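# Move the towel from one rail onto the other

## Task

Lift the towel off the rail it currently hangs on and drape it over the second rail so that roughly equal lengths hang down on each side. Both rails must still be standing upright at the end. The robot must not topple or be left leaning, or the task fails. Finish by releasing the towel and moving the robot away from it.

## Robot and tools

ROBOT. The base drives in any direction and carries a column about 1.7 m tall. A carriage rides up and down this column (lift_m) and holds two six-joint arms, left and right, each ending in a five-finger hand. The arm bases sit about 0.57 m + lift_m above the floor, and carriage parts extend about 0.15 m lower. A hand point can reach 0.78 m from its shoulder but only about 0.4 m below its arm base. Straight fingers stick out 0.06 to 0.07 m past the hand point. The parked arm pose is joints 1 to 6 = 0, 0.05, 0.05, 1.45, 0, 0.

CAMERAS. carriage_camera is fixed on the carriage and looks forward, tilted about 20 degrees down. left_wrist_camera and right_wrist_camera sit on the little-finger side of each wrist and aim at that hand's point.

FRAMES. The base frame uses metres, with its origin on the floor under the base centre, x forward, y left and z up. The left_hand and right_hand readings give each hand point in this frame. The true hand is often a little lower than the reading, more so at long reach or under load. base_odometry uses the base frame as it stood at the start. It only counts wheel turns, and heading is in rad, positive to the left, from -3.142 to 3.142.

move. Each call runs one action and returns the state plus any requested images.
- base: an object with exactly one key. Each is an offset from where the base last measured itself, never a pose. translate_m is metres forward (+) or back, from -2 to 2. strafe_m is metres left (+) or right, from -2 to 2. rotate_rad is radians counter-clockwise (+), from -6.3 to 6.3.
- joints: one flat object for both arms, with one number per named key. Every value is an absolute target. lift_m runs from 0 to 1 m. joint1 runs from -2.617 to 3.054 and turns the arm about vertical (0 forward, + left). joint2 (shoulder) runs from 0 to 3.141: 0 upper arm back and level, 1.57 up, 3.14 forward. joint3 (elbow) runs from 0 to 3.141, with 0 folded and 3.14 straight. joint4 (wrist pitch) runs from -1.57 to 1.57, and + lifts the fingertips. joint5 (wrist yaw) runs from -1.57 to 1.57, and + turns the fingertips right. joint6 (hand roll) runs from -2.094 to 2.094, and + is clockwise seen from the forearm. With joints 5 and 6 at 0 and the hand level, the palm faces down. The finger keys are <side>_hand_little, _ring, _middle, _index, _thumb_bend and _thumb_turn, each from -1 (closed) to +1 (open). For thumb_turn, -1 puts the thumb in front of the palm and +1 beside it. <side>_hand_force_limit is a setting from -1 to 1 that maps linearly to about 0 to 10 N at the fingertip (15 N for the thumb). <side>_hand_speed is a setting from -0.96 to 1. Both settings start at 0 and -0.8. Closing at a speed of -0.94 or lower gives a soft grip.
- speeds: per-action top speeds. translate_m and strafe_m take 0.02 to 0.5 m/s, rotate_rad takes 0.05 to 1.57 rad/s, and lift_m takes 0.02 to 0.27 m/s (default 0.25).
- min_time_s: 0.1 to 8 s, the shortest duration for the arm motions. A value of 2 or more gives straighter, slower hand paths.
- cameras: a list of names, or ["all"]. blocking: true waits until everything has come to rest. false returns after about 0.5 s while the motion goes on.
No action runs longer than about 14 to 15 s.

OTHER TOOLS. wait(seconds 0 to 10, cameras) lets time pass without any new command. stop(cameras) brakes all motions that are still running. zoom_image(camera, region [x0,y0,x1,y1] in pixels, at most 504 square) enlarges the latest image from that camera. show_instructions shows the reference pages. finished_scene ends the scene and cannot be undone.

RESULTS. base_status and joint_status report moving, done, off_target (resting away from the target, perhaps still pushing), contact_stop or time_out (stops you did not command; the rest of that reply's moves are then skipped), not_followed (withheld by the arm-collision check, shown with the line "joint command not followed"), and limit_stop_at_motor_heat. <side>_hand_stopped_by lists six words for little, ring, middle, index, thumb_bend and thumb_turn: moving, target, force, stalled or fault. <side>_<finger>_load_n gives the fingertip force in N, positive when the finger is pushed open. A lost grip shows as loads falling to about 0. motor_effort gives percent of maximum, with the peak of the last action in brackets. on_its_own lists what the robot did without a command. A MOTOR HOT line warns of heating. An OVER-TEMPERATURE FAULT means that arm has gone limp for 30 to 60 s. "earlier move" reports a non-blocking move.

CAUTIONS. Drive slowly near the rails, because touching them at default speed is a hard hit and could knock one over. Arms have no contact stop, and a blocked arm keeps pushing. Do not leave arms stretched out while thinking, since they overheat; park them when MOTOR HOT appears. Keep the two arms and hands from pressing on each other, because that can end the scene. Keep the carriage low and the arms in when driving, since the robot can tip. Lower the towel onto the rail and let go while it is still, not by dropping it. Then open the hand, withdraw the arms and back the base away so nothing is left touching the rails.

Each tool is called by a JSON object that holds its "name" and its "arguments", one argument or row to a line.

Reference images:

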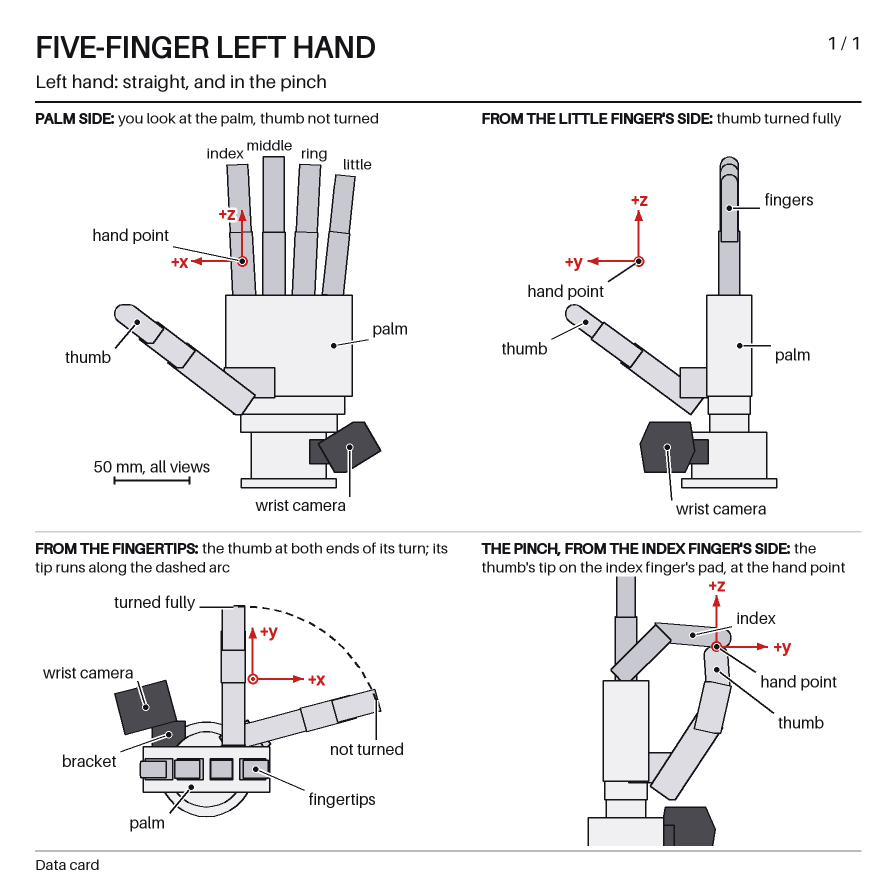

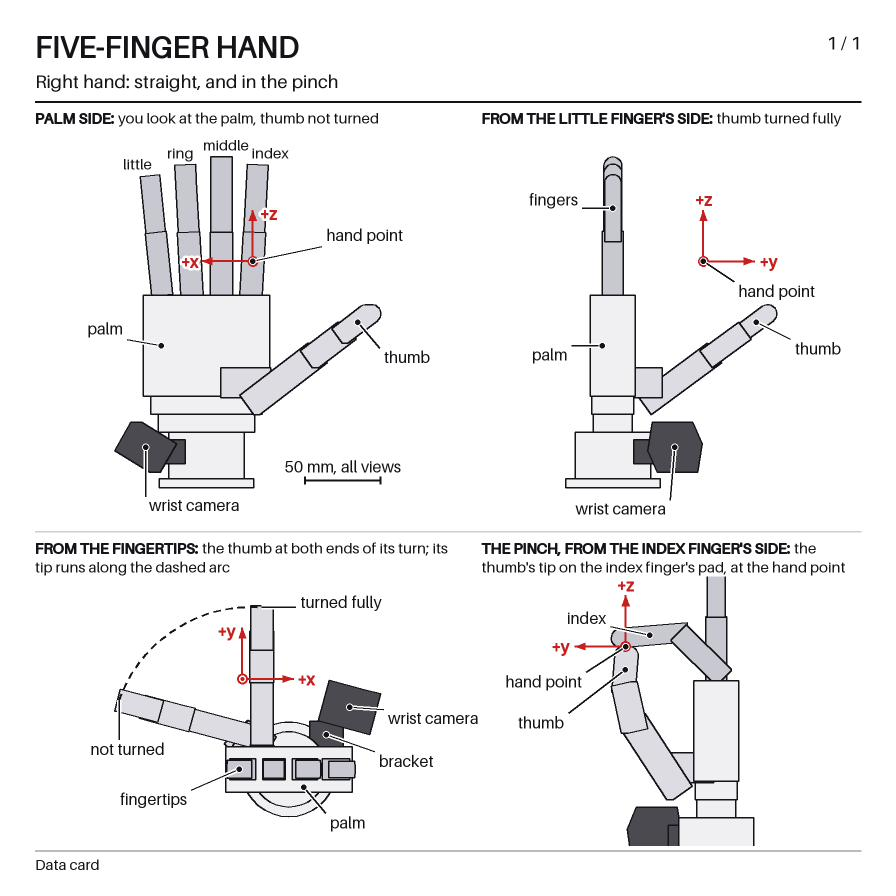

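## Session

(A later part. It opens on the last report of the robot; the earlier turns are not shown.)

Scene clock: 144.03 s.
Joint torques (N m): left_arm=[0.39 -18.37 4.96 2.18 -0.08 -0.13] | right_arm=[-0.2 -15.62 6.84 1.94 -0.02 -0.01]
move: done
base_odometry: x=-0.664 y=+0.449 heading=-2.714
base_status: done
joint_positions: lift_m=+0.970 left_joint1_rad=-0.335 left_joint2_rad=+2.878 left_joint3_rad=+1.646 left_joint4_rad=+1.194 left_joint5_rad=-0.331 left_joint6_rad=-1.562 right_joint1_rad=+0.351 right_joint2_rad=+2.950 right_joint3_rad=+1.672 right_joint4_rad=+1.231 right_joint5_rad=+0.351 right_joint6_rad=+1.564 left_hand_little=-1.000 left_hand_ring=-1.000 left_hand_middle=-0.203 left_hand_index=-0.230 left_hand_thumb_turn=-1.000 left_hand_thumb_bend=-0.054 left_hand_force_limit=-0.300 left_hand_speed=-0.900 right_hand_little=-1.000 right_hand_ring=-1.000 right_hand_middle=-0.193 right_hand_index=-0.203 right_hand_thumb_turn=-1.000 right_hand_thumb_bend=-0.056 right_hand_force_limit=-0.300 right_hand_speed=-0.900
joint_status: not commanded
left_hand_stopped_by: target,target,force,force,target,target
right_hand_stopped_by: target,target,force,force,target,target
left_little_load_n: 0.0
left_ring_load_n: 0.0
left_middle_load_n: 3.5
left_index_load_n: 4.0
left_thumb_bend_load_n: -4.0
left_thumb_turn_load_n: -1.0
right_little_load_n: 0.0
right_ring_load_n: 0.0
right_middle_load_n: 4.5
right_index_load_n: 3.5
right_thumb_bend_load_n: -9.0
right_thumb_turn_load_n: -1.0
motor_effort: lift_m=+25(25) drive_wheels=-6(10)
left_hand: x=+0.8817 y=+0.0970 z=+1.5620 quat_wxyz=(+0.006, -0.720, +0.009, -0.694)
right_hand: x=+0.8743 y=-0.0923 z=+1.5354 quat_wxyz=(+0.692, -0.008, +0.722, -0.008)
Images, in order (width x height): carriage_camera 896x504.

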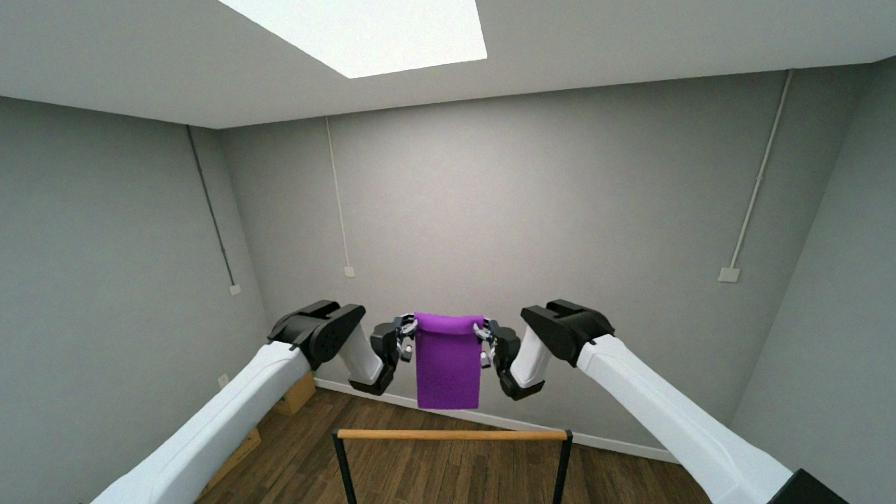

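{"name": "move", "arguments": {
  "base": {"translate_m": 0.13},
  "speeds": {"translate_m": 0.1}
}}

{"name": "move", "arguments": {
  "joints": {"lift_m": 0.72},
  "speeds": {"lift_m": 0.08},
  "cameras": ["all"]
}}

Scene clock: 147.00 s.
Joint torques (N m): left_arm=[0.23 -18.37 4.96 2.17 -0.07 -0.12] | right_arm=[-0.25 -15.72 6.9 1.94 0.02 -0.01]
move: done
base_odometry: x=-0.782 y=+0.394 heading=-2.713
base_status: done
joint_positions: lift_m=+0.970 left_joint1_rad=-0.335 left_joint2_rad=+2.878 left_joint3_rad=+1.646 left_joint4_rad=+1.194 left_joint5_rad=-0.332 left_joint6_rad=-1.562 right_joint1_rad=+0.351 right_joint2_rad=+2.950 right_joint3_rad=+1.672 right_joint4_rad=+1.231 right_joint5_rad=+0.351 right_joint6_rad=+1.564 left_hand_little=-1.000 left_hand_ring=-1.000 left_hand_middle=-0.203 left_hand_index=-0.230 left_hand_thumb_turn=-1.000 left_hand_thumb_bend=-0.054 left_hand_force_limit=-0.300 left_hand_speed=-0.900 right_hand_little=-1.000 right_hand_ring=-1.000 right_hand_middle=-0.193 right_hand_index=-0.203 right_hand_thumb_turn=-1.000 right_hand_thumb_bend=-0.056 right_hand_force_limit=-0.300 right_hand_speed=-0.900
joint_status: not commanded
left_hand_stopped_by: target,target,force,force,target,target
right_hand_stopped_by: target,target,force,force,target,target
left_little_load_n: 0.0
left_ring_load_n: 0.0
left_middle_load_n: 3.5
left_index_load_n: 3.5
left_thumb_bend_load_n: -3.5
left_thumb_turn_load_n: -1.0
right_little_load_n: 0.0
right_ring_load_n: 0.0
right_middle_load_n: 4.5
right_index_load_n: 3.5
right_thumb_bend_load_n: -9.0
right_thumb_turn_load_n: -1.0
motor_effort: lift_m=+25(25) drive_wheels=+6(13)
left_hand: x=+0.8817 y=+0.0971 z=+1.5620 quat_wxyz=(+0.006, -0.720, +0.009, -0.694)
right_hand: x=+0.8741 y=-0.0919 z=+1.5354 quat_wxyz=(+0.692, -0.008, +0.722, -0.008)
pictures: none

Scene clock: 150.53 s.
Joint torques (N m): left_arm=[0.32 -18.29 4.96 2.21 -0.07 -0.12] | right_arm=[-0.23 -15.62 6.74 1.94 0 -0.01]
move: done
base_odometry: x=-0.782 y=+0.394 heading=-2.713
base_status: not commanded
joint_positions: lift_m=+0.720 left_joint1_rad=-0.334 left_joint2_rad=+2.877 left_joint3_rad=+1.646 left_joint4_rad=+1.191 left_joint5_rad=-0.332 left_joint6_rad=-1.562 right_joint1_rad=+0.351 right_joint2_rad=+2.949 right_joint3_rad=+1.673 right_joint4_rad=+1.229 right_joint5_rad=+0.351 right_joint6_rad=+1.564 left_hand_little=-1.000 left_hand_ring=-1.000 left_hand_middle=-0.203 left_hand_index=-0.230 left_hand_thumb_turn=-1.000 left_hand_thumb_bend=-0.054 left_hand_force_limit=-0.300 left_hand_speed=-0.900 right_hand_little=-1.000 right_hand_ring=-1.000 right_hand_middle=-0.193 right_hand_index=-0.203 right_hand_thumb_turn=-1.000 right_hand_thumb_bend=-0.056 right_hand_force_limit=-0.300 right_hand_speed=-0.900
joint_status: all done
left_hand_stopped_by: target,target,force,force,target,target
right_hand_stopped_by: target,target,force,force,target,target
left_little_load_n: 0.0
left_ring_load_n: 0.0
left_middle_load_n: 3.0
left_index_load_n: 3.5
left_thumb_bend_load_n: -3.5
left_thumb_turn_load_n: -0.5
right_little_load_n: 0.0
right_ring_load_n: 0.0
right_middle_load_n: 4.0
right_index_load_n: 3.0
right_thumb_bend_load_n: -9.0
right_thumb_turn_load_n: -1.0
motor_effort: lift_m=+26(27) drive_wheels=-5(6)
left_hand: x=+0.8819 y=+0.0973 z=+1.3116 quat_wxyz=(+0.007, -0.720, +0.009, -0.693)
right_hand: x=+0.8744 y=-0.0918 z=+1.2850 quat_wxyz=(+0.691, -0.008, +0.723, -0.008)
pictures: carriage_camera, left_wrist_camera, right_wrist_camera
Images, in order (width x height): carriage_camera 896x504, left_wrist_camera 896x504, right_wrist_camera 896x504.

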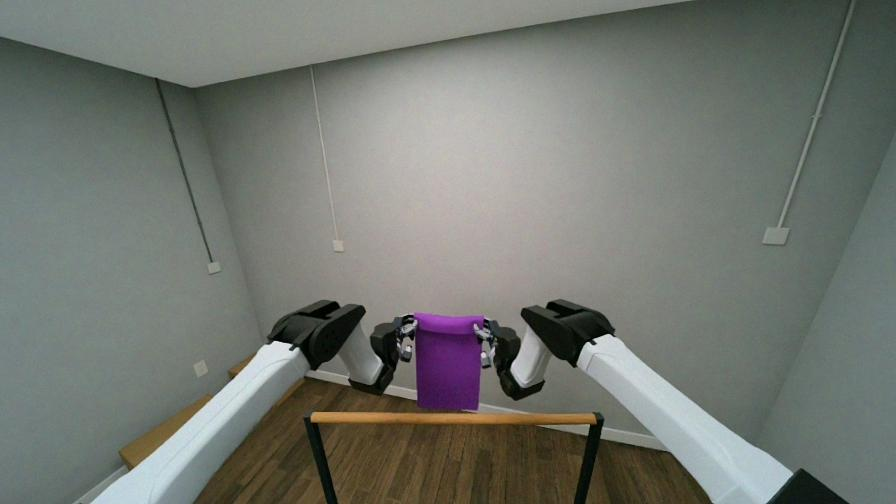

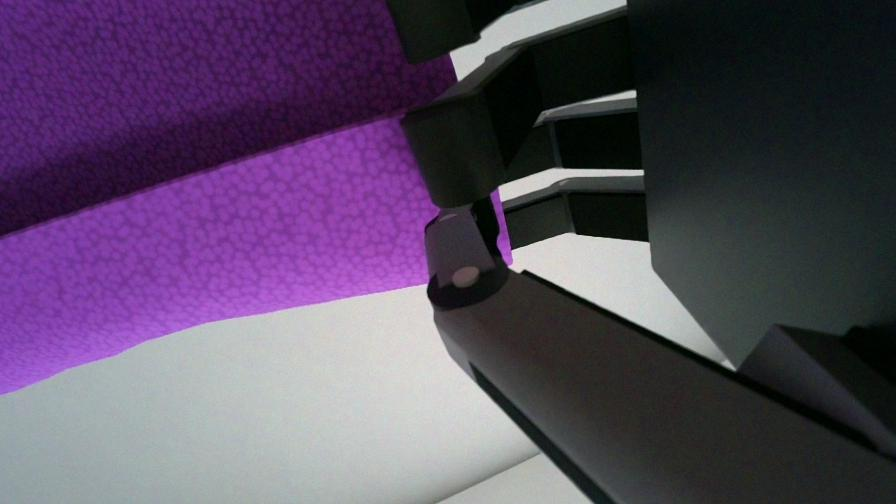

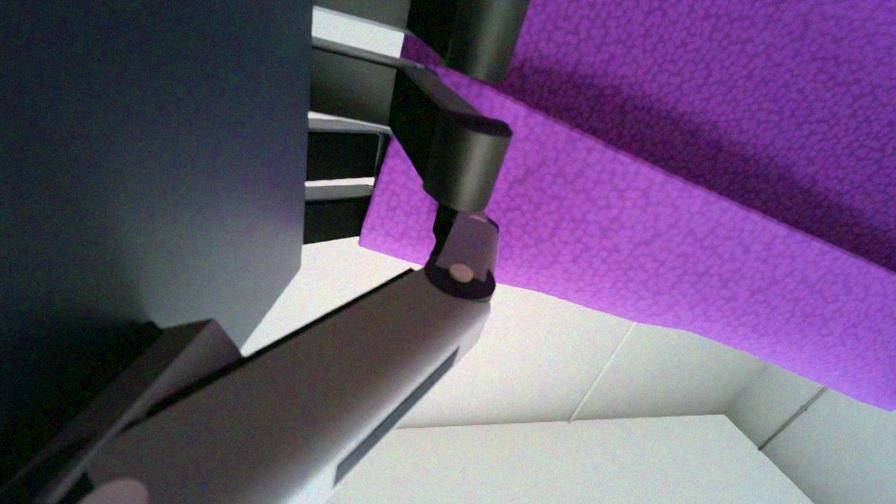

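{"name": "move", "arguments": {
  "joints": {"lift_m": 0.58},
  "speeds": {"lift_m": 0.08},
  "cameras": ["all"]
}}

Scene clock: 153.50 s.
Joint torques (N m): left_arm=[0.31 -18.29 5.01 2.22 -0.08 -0.12] | right_arm=[-0.23 -15.69 6.71 1.97 0 -0.02]
move: done
base_odometry: x=-0.782 y=+0.394 heading=-2.713
base_status: not commanded
joint_positions: lift_m=+0.580 left_joint1_rad=-0.334 left_joint2_rad=+2.877 left_joint3_rad=+1.646 left_joint4_rad=+1.191 left_joint5_rad=-0.332 left_joint6_rad=-1.562 right_joint1_rad=+0.351 right_joint2_rad=+2.949 right_joint3_rad=+1.673 right_joint4_rad=+1.229 right_joint5_rad=+0.351 right_joint6_rad=+1.564 left_hand_little=-1.000 left_hand_ring=-1.000 left_hand_middle=-0.203 left_hand_index=-0.230 left_hand_thumb_turn=-1.000 left_hand_thumb_bend=-0.054 left_hand_force_limit=-0.300 left_hand_speed=-0.900 right_hand_little=-1.000 right_hand_ring=-1.000 right_hand_middle=-0.193 right_hand_index=-0.203 right_hand_thumb_turn=-1.000 right_hand_thumb_bend=-0.056 right_hand_force_limit=-0.300 right_hand_speed=-0.900
joint_status: all done
left_hand_stopped_by: target,target,force,force,target,target
right_hand_stopped_by: target,target,force,force,target,target
left_little_load_n: -0.5
left_ring_load_n: 0.0
left_middle_load_n: 3.5
left_index_load_n: 3.5
left_thumb_bend_load_n: -3.5
left_thumb_turn_load_n: -1.0
right_little_load_n: 0.0
right_ring_load_n: 0.0
right_middle_load_n: 4.5
right_index_load_n: 3.5
right_thumb_bend_load_n: -9.0
right_thumb_turn_load_n: -1.0
motor_effort: lift_m=+26(27) drive_wheels=-5(6)
left_hand: x=+0.8819 y=+0.0973 z=+1.1717 quat_wxyz=(+0.007, -0.720, +0.009, -0.694)
right_hand: x=+0.8744 y=-0.0917 z=+1.1452 quat_wxyz=(+0.691, -0.008, +0.723, -0.008)
pictures: carriage_camera, left_wrist_camera, right_wrist_camera
Images, in order (width x height): carriage_camera 896x504, left_wrist_camera 896x504, right_wrist_camera 896x504.

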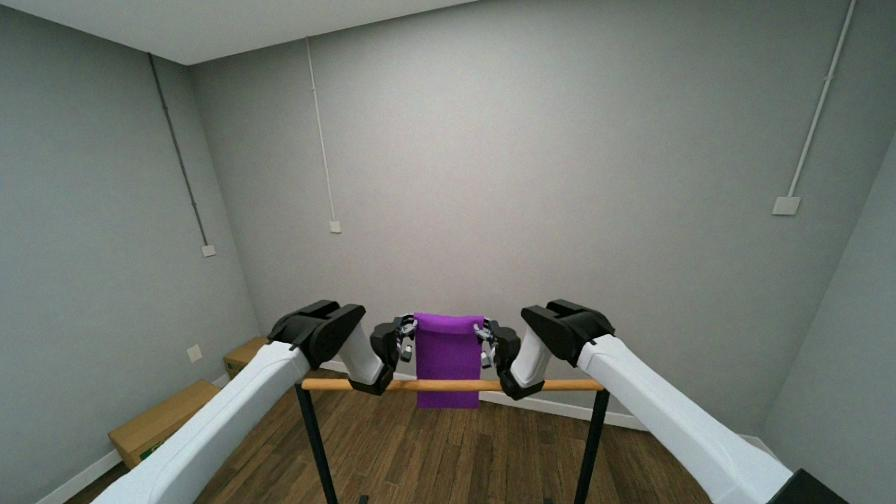

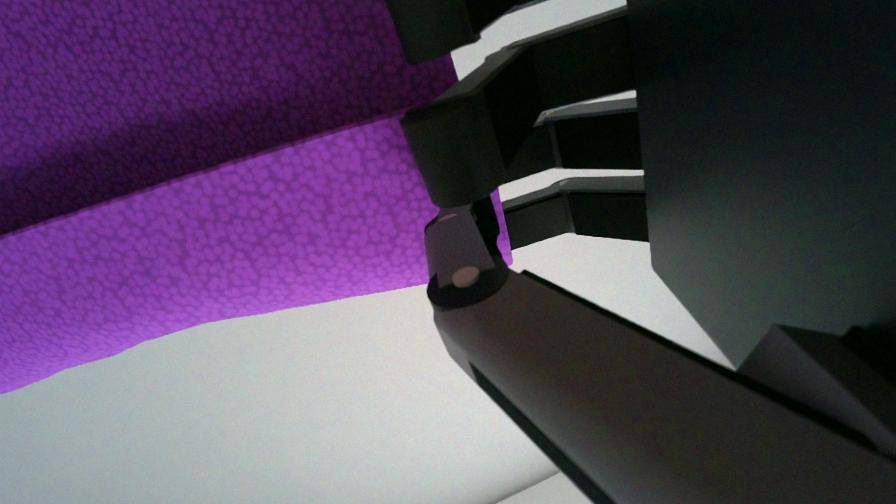

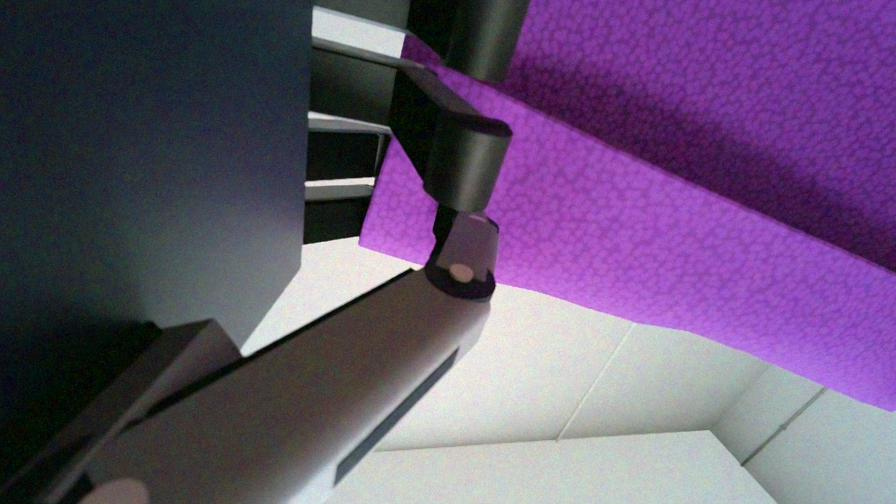

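{"name": "move", "arguments": {
  "base": {"translate_m": -0.21},
  "joints": {"lift_m": 0.51},
  "speeds": {"translate_m": 0.08, "lift_m": 0.03},
  "cameras": ["carriage_camera"]
}}

Scene clock: 158.93 s.
Joint torques (N m): left_arm=[0.2 -18.3 4.96 2.21 -0.07 -0.11] | right_arm=[-0.23 -15.65 6.74 1.97 0 0.01]
move: done
base_odometry: x=-0.591 y=+0.481 heading=-2.713
base_status: done
joint_positions: lift_m=+0.510 left_joint1_rad=-0.333 left_joint2_rad=+2.877 left_joint3_rad=+1.646 left_joint4_rad=+1.192 left_joint5_rad=-0.332 left_joint6_rad=-1.562 right_joint1_rad=+0.351 right_joint2_rad=+2.949 right_joint3_rad=+1.673 right_joint4_rad=+1.228 right_joint5_rad=+0.351 right_joint6_rad=+1.564 left_hand_little=-1.000 left_hand_ring=-1.000 left_hand_middle=-0.203 left_hand_index=-0.230 left_hand_thumb_turn=-1.000 left_hand_thumb_bend=-0.054 left_hand_force_limit=-0.300 left_hand_speed=-0.900 right_hand_little=-1.000 right_hand_ring=-1.000 right_hand_middle=-0.193 right_hand_index=-0.203 right_hand_thumb_turn=-1.000 right_hand_thumb_bend=-0.056 right_hand_force_limit=-0.300 right_hand_speed=-0.900
joint_status: all done
left_hand_stopped_by: target,target,force,force,target,target
right_hand_stopped_by: target,target,force,force,target,target
left_little_load_n: 0.0
left_ring_load_n: 0.0
left_middle_load_n: 3.5
left_index_load_n: 4.0
left_thumb_bend_load_n: -4.0
left_thumb_turn_load_n: -1.0
right_little_load_n: 0.0
right_ring_load_n: 0.0
right_middle_load_n: 5.0
right_index_load_n: 3.5
right_thumb_bend_load_n: -9.0
right_thumb_turn_load_n: -1.0
motor_effort: lift_m=+26(26) drive_wheels=+2(13)
left_hand: x=+0.8822 y=+0.0980 z=+1.1020 quat_wxyz=(+0.007, -0.720, +0.008, -0.694)
right_hand: x=+0.8745 y=-0.0920 z=+1.0751 quat_wxyz=(+0.691, -0.008, +0.723, -0.008)
Images, in order (width x height): carriage_camera 896x504.

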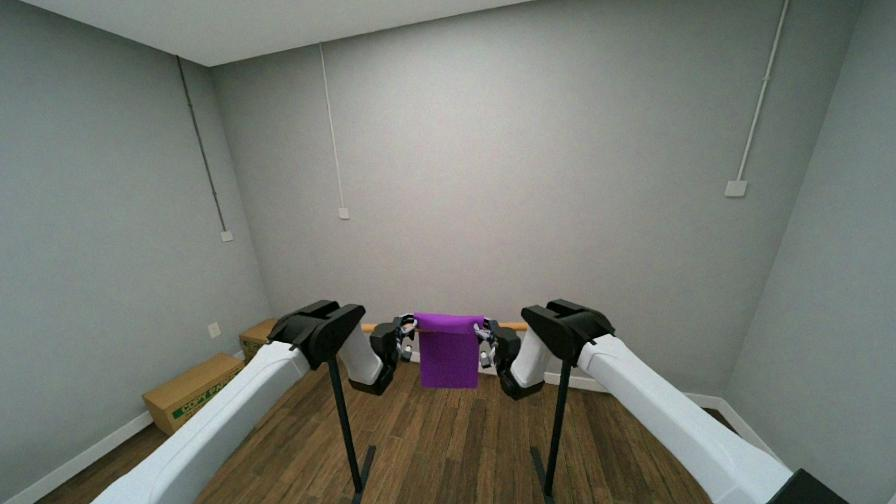

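{"name": "zoom_image", "arguments": {
  "camera": "carriage_camera",
  "region": [360, 290, 540, 420]
}}

Scaled by 2.800.

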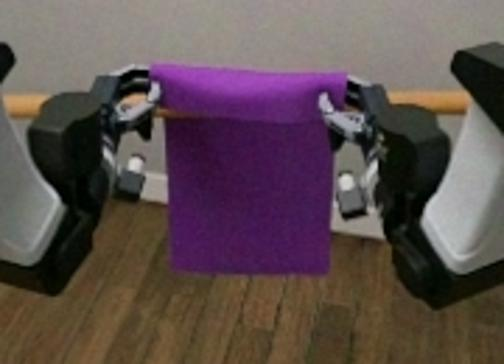

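{"name": "move", "arguments": {
  "joints": {"lift_m": 0.25},
  "speeds": {"lift_m": 0.06},
  "cameras": ["all"]
}}

{"name": "zoom_image", "arguments": {
  "camera": "carriage_camera",
  "region": [360, 260, 540, 420]
}}

Scene clock: 167.70 s.
Joint torques (N m): left_arm=[0.12 -18.3 5.01 2.14 -0.07 -0.11] | right_arm=[-0.25 -15.62 6.75 1.9 0.01 -0.02]
move: done
base_odometry: x=-0.591 y=+0.481 heading=-2.713
base_status: not commanded
joint_positions: lift_m=+0.250 left_joint1_rad=-0.333 left_joint2_rad=+2.877 left_joint3_rad=+1.646 left_joint4_rad=+1.197 left_joint5_rad=-0.332 left_joint6_rad=-1.562 right_joint1_rad=+0.351 right_joint2_rad=+2.949 right_joint3_rad=+1.673 right_joint4_rad=+1.234 right_joint5_rad=+0.351 right_joint6_rad=+1.565 left_hand_little=-1.000 left_hand_ring=-1.000 left_hand_middle=-0.203 left_hand_index=-0.230 left_hand_thumb_turn=-1.000 left_hand_thumb_bend=-0.054 left_hand_force_limit=-0.300 left_hand_speed=-0.900 right_hand_little=-1.000 right_hand_ring=-1.000 right_hand_middle=-0.193 right_hand_index=-0.203 right_hand_thumb_turn=-1.000 right_hand_thumb_bend=-0.056 right_hand_force_limit=-0.300 right_hand_speed=-0.900
joint_status: all done
left_hand_stopped_by: target,target,force,force,target,target
right_hand_stopped_by: target,target,force,force,target,target
left_little_load_n: 0.0
left_ring_load_n: 0.0
left_middle_load_n: 3.5
left_index_load_n: 4.0
left_thumb_bend_load_n: -4.0
left_thumb_turn_load_n: -1.0
right_little_load_n: 0.0
right_ring_load_n: -0.5
right_middle_load_n: 4.5
right_index_load_n: 3.5
right_thumb_bend_load_n: -9.0
right_thumb_turn_load_n: -1.0
motor_effort: lift_m=+26(26) drive_wheels=-2(2)
left_hand: x=+0.8821 y=+0.0981 z=+0.8437 quat_wxyz=(+0.006, -0.718, +0.007, -0.696)
right_hand: x=+0.8744 y=-0.0920 z=+0.8168 quat_wxyz=(+0.693, -0.007, +0.721, -0.007)
pictures: carriage_camera, left_wrist_camera, right_wrist_camera
Images, in order (width x height): carriage_camera 896x504, left_wrist_camera 896x504, right_wrist_camera 896x504.

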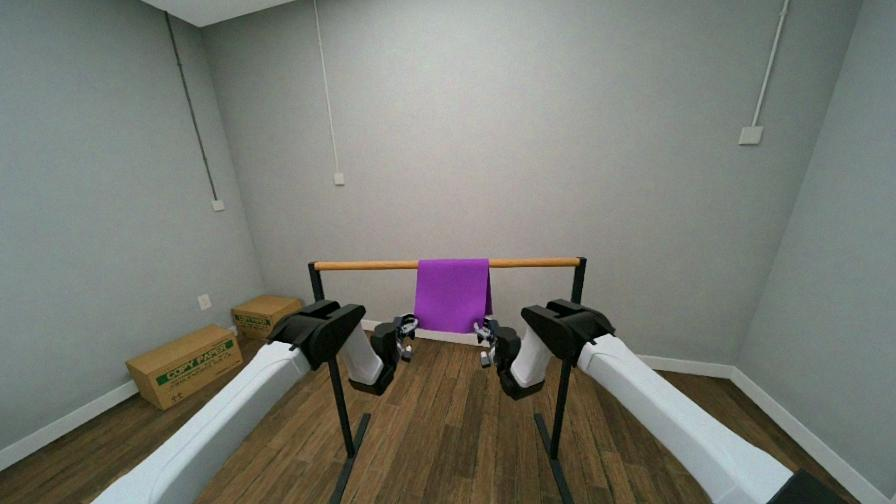

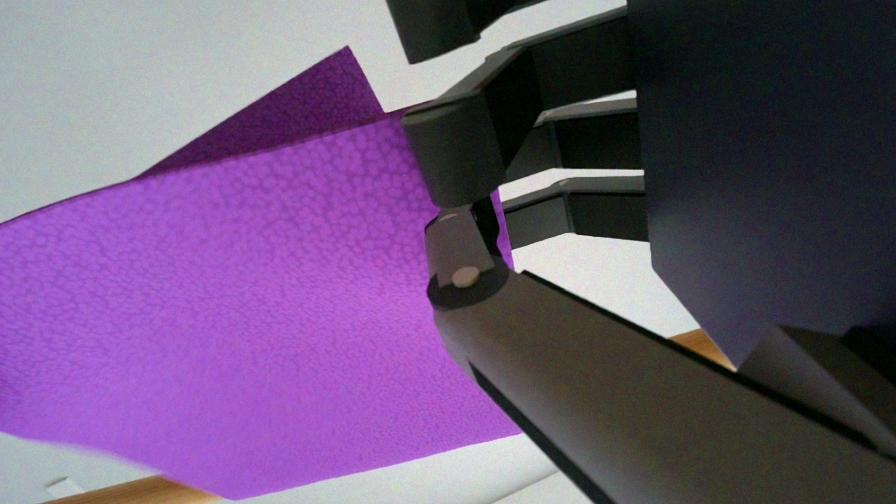

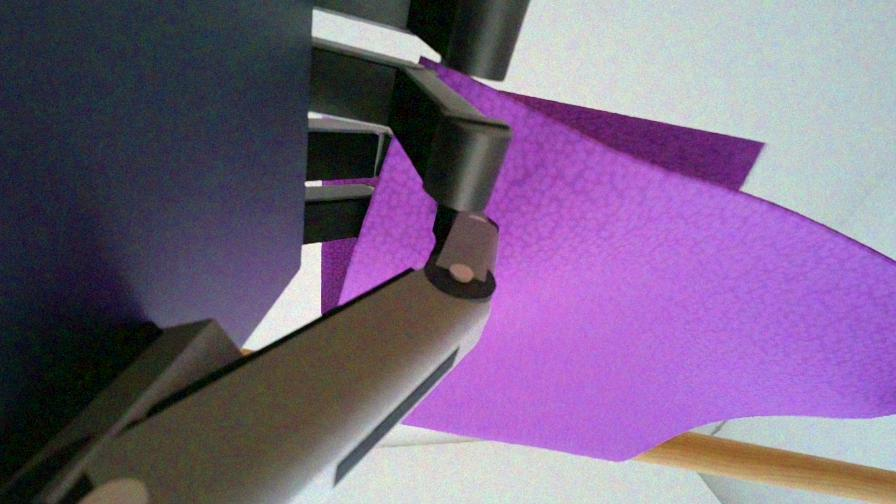

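Scaled by 2.800.

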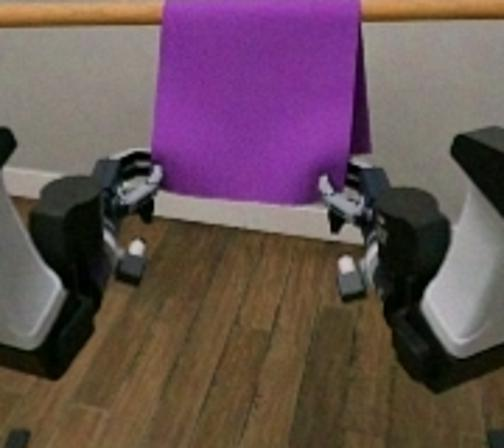

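{"name": "move", "arguments": {
  "base": {"translate_m": 0.045},
  "joints": {"lift_m": 0.232},
  "speeds": {"translate_m": 0.04, "lift_m": 0.03},
  "cameras": ["all"]
}}

{"name": "zoom_image", "arguments": {
  "camera": "carriage_camera",
  "region": [360, 240, 540, 400]
}}

Scene clock: 171.47 s.
Joint torques (N m): left_arm=[0.14 -18.33 4.97 2.12 -0.07 -0.12] | right_arm=[-0.18 -15.64 6.8 1.89 -0.01 0]
move: done
MOTOR HOT: joint 2 (shoulder) of the right arm now reports 75 °C; the controller stops that arm at 100 °C. To cool a motor, set the load down, stop pushing, or move to a pose that needs little force.
base_odometry: x=-0.632 y=+0.463 heading=-2.713
base_status: done
joint_positions: lift_m=+0.232 left_joint1_rad=-0.333 left_joint2_rad=+2.877 left_joint3_rad=+1.646 left_joint4_rad=+1.200 left_joint5_rad=-0.332 left_joint6_rad=-1.562 right_joint1_rad=+0.352 right_joint2_rad=+2.949 right_joint3_rad=+1.673 right_joint4_rad=+1.235 right_joint5_rad=+0.351 right_joint6_rad=+1.565 left_hand_little=-1.000 left_hand_ring=-1.000 left_hand_middle=-0.203 left_hand_index=-0.230 left_hand_thumb_turn=-1.000 left_hand_thumb_bend=-0.054 left_hand_force_limit=-0.300 left_hand_speed=-0.900 right_hand_little=-1.000 right_hand_ring=-1.000 right_hand_middle=-0.193 right_hand_index=-0.203 right_hand_thumb_turn=-1.000 right_hand_thumb_bend=-0.056 right_hand_force_limit=-0.300 right_hand_speed=-0.900
joint_status: all done
left_hand_stopped_by: target,target,force,force,target,target
right_hand_stopped_by: target,target,force,force,target,target
left_little_load_n: 0.0
left_ring_load_n: 0.0
left_middle_load_n: 3.5
left_index_load_n: 4.0
left_thumb_bend_load_n: -4.0
left_thumb_turn_load_n: -1.0
right_little_load_n: 0.0
right_ring_load_n: 0.0
right_middle_load_n: 4.5
right_index_load_n: 3.5
right_thumb_bend_load_n: -9.0
right_thumb_turn_load_n: -1.0
motor_effort: lift_m=+25(26) drive_wheels=+3(9)
left_hand: x=+0.8821 y=+0.0981 z=+0.8265 quat_wxyz=(+0.006, -0.717, +0.007, -0.697)
right_hand: x=+0.8743 y=-0.0915 z=+0.7991 quat_wxyz=(+0.693, -0.007, +0.721, -0.007)
pictures: carriage_camera, left_wrist_camera, right_wrist_camera
Images, in order (width x height): carriage_camera 896x504, left_wrist_camera 896x504, right_wrist_camera 896x504.

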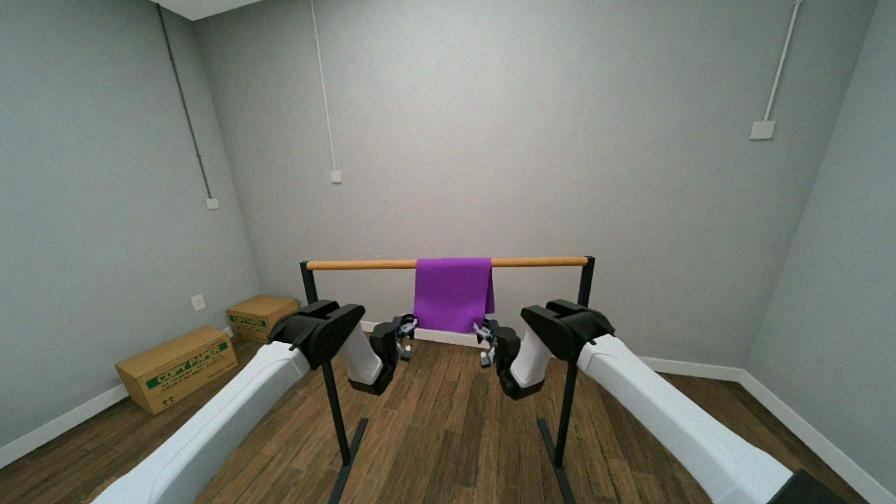

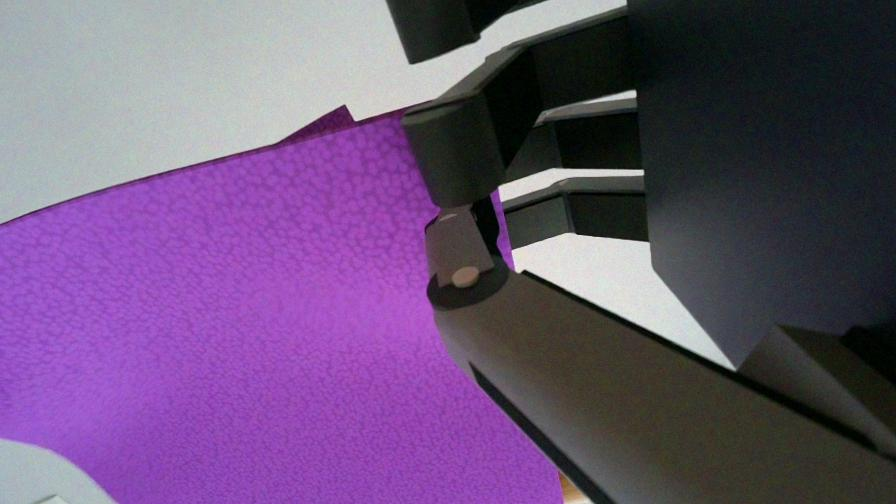

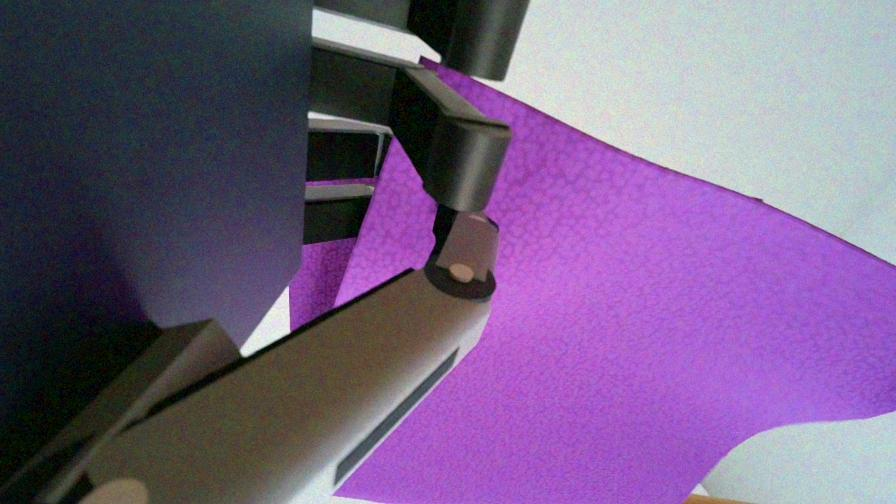

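Scaled by 2.800.

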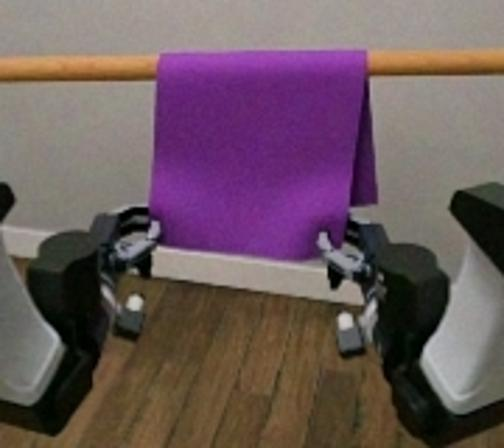

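{"name": "move", "arguments": {
  "joints": {"left_hand_index": 0.2, "left_hand_middle": 0.2, "right_hand_index": 0.2, "right_hand_middle": 0.2, "left_hand_thumb_bend": 1, "right_hand_thumb_bend": 1, "left_hand_speed": -0.7, "right_hand_speed": -0.7},
  "cameras": ["all"]
}}

Scene clock: 175.43 s.
Joint torques (N m): left_arm=[0.16 -18.29 4.94 2.11 -0.07 -0.12] | right_arm=[-0.34 -15.72 6.76 1.89 0.01 -0.01]
move: done
MOTOR HOT: still on. Joint 2 (shoulder) of the right arm now reports 75 °C.
base_odometry: x=-0.632 y=+0.463 heading=-2.713
base_status: not commanded
joint_positions: lift_m=+0.232 left_joint1_rad=-0.333 left_joint2_rad=+2.877 left_joint3_rad=+1.646 left_joint4_rad=+1.200 left_joint5_rad=-0.332 left_joint6_rad=-1.562 right_joint1_rad=+0.352 right_joint2_rad=+2.949 right_joint3_rad=+1.673 right_joint4_rad=+1.235 right_joint5_rad=+0.351 right_joint6_rad=+1.565 left_hand_little=-1.000 left_hand_ring=-1.000 left_hand_middle=+0.200 left_hand_index=+0.200 left_hand_thumb_turn=-1.000 left_hand_thumb_bend=+1.000 left_hand_force_limit=-0.300 left_hand_speed=-0.700 right_hand_little=-1.000 right_hand_ring=-1.000 right_hand_middle=+0.200 right_hand_index=+0.200 right_hand_thumb_turn=-1.000 right_hand_thumb_bend=+1.000 right_hand_force_limit=-0.300 right_hand_speed=-0.700
joint_status: all done
left_hand_stopped_by: target,target,target,target,target,target
right_hand_stopped_by: target,target,target,target,target,target
left_little_load_n: 0.0
left_ring_load_n: 0.0
left_middle_load_n: 0.0
left_index_load_n: 0.0
left_thumb_bend_load_n: 0.0
left_thumb_turn_load_n: -0.5
right_little_load_n: 0.0
right_ring_load_n: 0.0
right_middle_load_n: 0.0
right_index_load_n: 0.0
right_thumb_bend_load_n: 0.0
right_thumb_turn_load_n: 0.0
motor_effort: lift_m=+25(26) drive_wheels=+3(3)
left_hand: x=+0.8821 y=+0.0981 z=+0.8265 quat_wxyz=(+0.006, -0.717, +0.007, -0.697)
right_hand: x=+0.8743 y=-0.0915 z=+0.7991 quat_wxyz=(+0.693, -0.007, +0.721, -0.007)
pictures: carriage_camera, left_wrist_camera, right_wrist_camera
Images, in order (width x height): carriage_camera 896x504, left_wrist_camera 896x504, right_wrist_camera 896x504.

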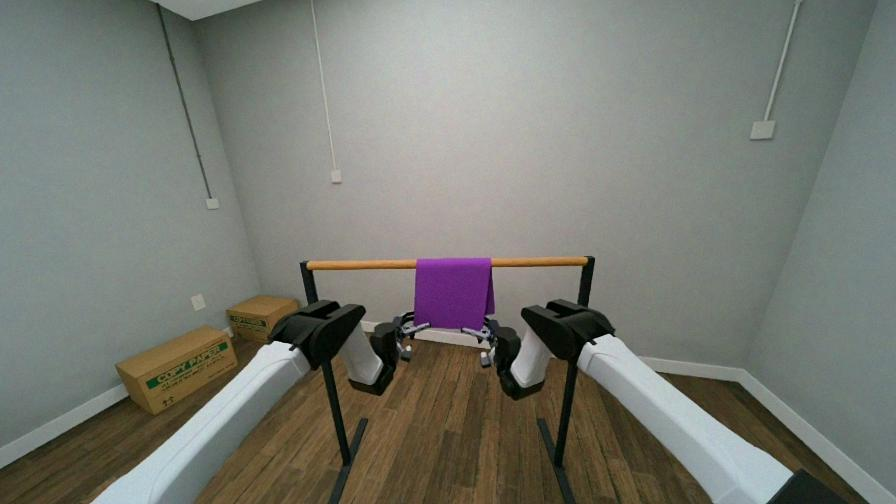

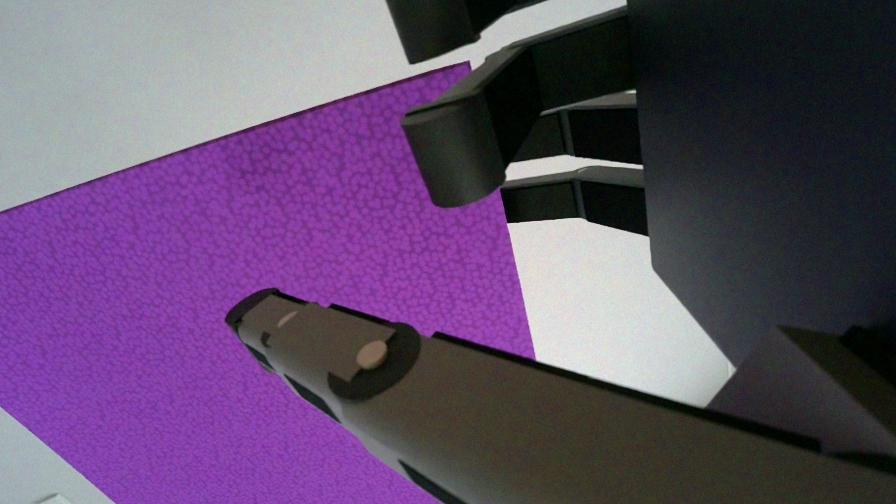

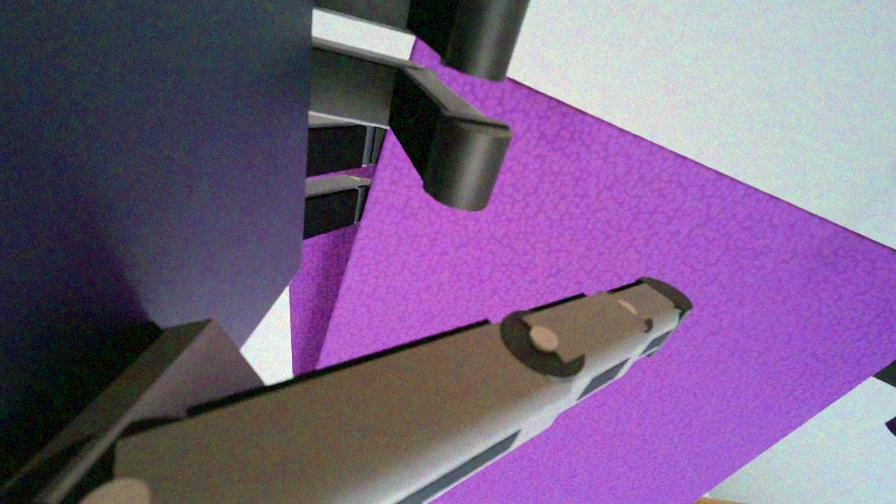

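{"name": "move", "arguments": {
  "joints": {"left_hand_index": 1, "left_hand_middle": 1, "right_hand_index": 1, "right_hand_middle": 1},
  "cameras": ["all"]
}}

Scene clock: 177.50 s.
Joint torques (N m): left_arm=[0.2 -18.32 4.98 2.11 -0.08 -0.12] | right_arm=[-0.31 -15.71 6.71 1.9 0 -0.01]
move: done
MOTOR HOT: still on. Joint 2 (shoulder) of the right arm now reports 75 °C.
base_odometry: x=-0.632 y=+0.463 heading=-2.713
base_status: not commanded
joint_positions: lift_m=+0.232 left_joint1_rad=-0.333 left_joint2_rad=+2.877 left_joint3_rad=+1.646 left_joint4_rad=+1.200 left_joint5_rad=-0.332 left_joint6_rad=-1.562 right_joint1_rad=+0.352 right_joint2_rad=+2.949 right_joint3_rad=+1.673 right_joint4_rad=+1.235 right_joint5_rad=+0.351 right_joint6_rad=+1.565 left_hand_little=-1.000 left_hand_ring=-1.000 left_hand_middle=+1.000 left_hand_index=+1.000 left_hand_thumb_turn=-1.000 left_hand_thumb_bend=+1.000 left_hand_force_limit=-0.300 left_hand_speed=-0.700 right_hand_little=-1.000 right_hand_ring=-1.000 right_hand_middle=+1.000 right_hand_index=+1.000 right_hand_thumb_turn=-1.000 right_hand_thumb_bend=+1.000 right_hand_force_limit=-0.300 right_hand_speed=-0.700
joint_status: all done
left_hand_stopped_by: target,target,target,target,target,target
right_hand_stopped_by: target,target,target,target,target,target
left_little_load_n: 0.0
left_ring_load_n: 0.0
left_middle_load_n: 0.0
left_index_load_n: 0.0
left_thumb_bend_load_n: 0.0
left_thumb_turn_load_n: 0.0
right_little_load_n: 0.0
right_ring_load_n: 0.0
right_middle_load_n: 0.0
right_index_load_n: -0.5
right_thumb_bend_load_n: 0.0
right_thumb_turn_load_n: 0.0
motor_effort: lift_m=+26(26) drive_wheels=+3(3)
left_hand: x=+0.8821 y=+0.0981 z=+0.8265 quat_wxyz=(+0.006, -0.717, +0.007, -0.697)
right_hand: x=+0.8743 y=-0.0915 z=+0.7991 quat_wxyz=(+0.693, -0.007, +0.721, -0.007)
pictures: carriage_camera, left_wrist_camera, right_wrist_camera
Images, in order (width x height): carriage_camera 896x504, left_wrist_camera 896x504, right_wrist_camera 896x504.

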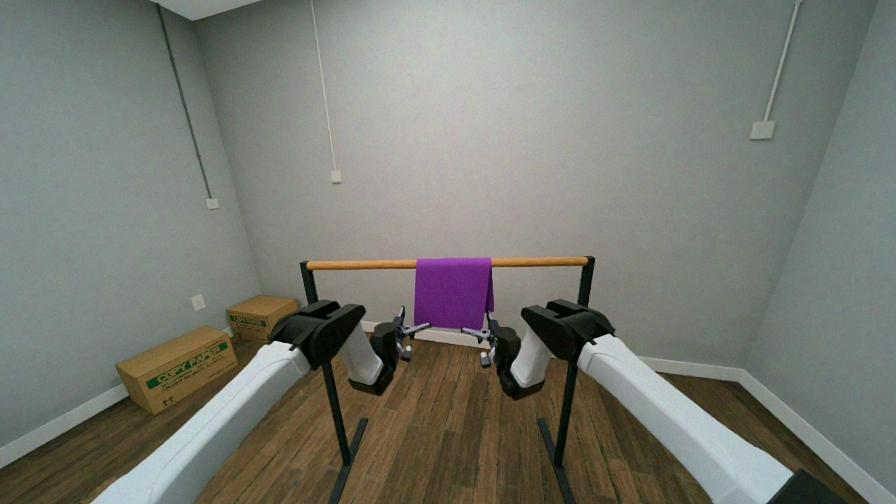

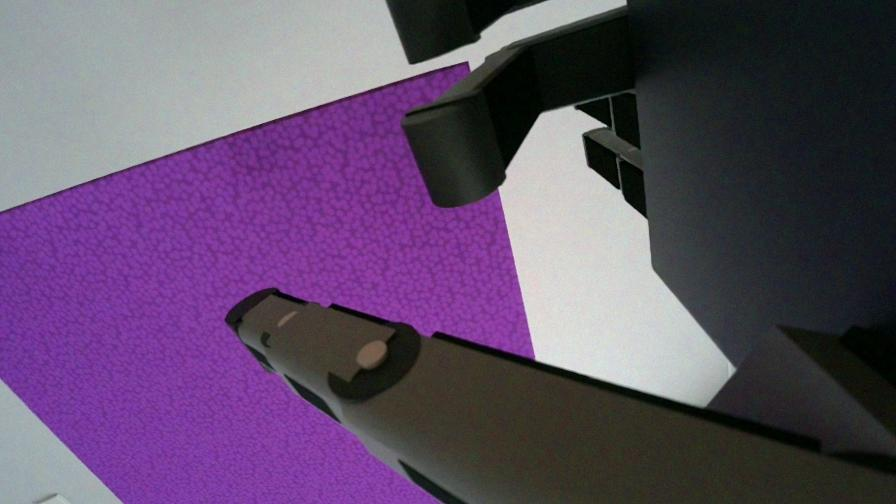

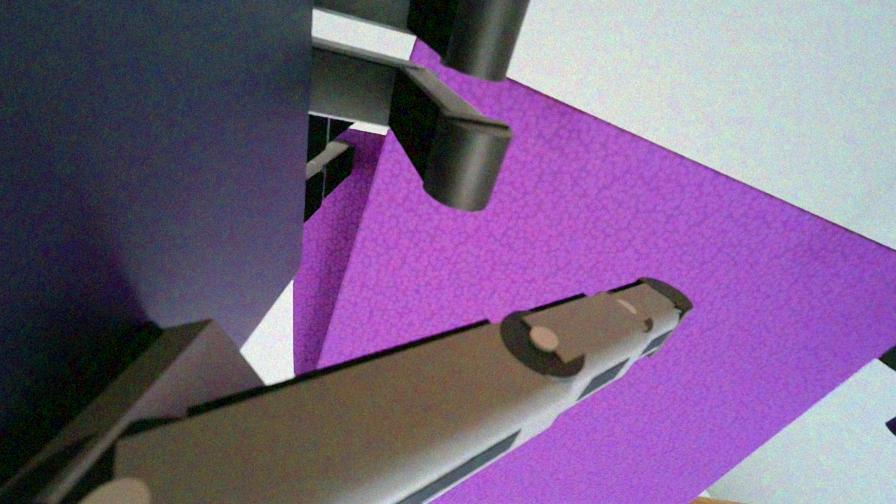

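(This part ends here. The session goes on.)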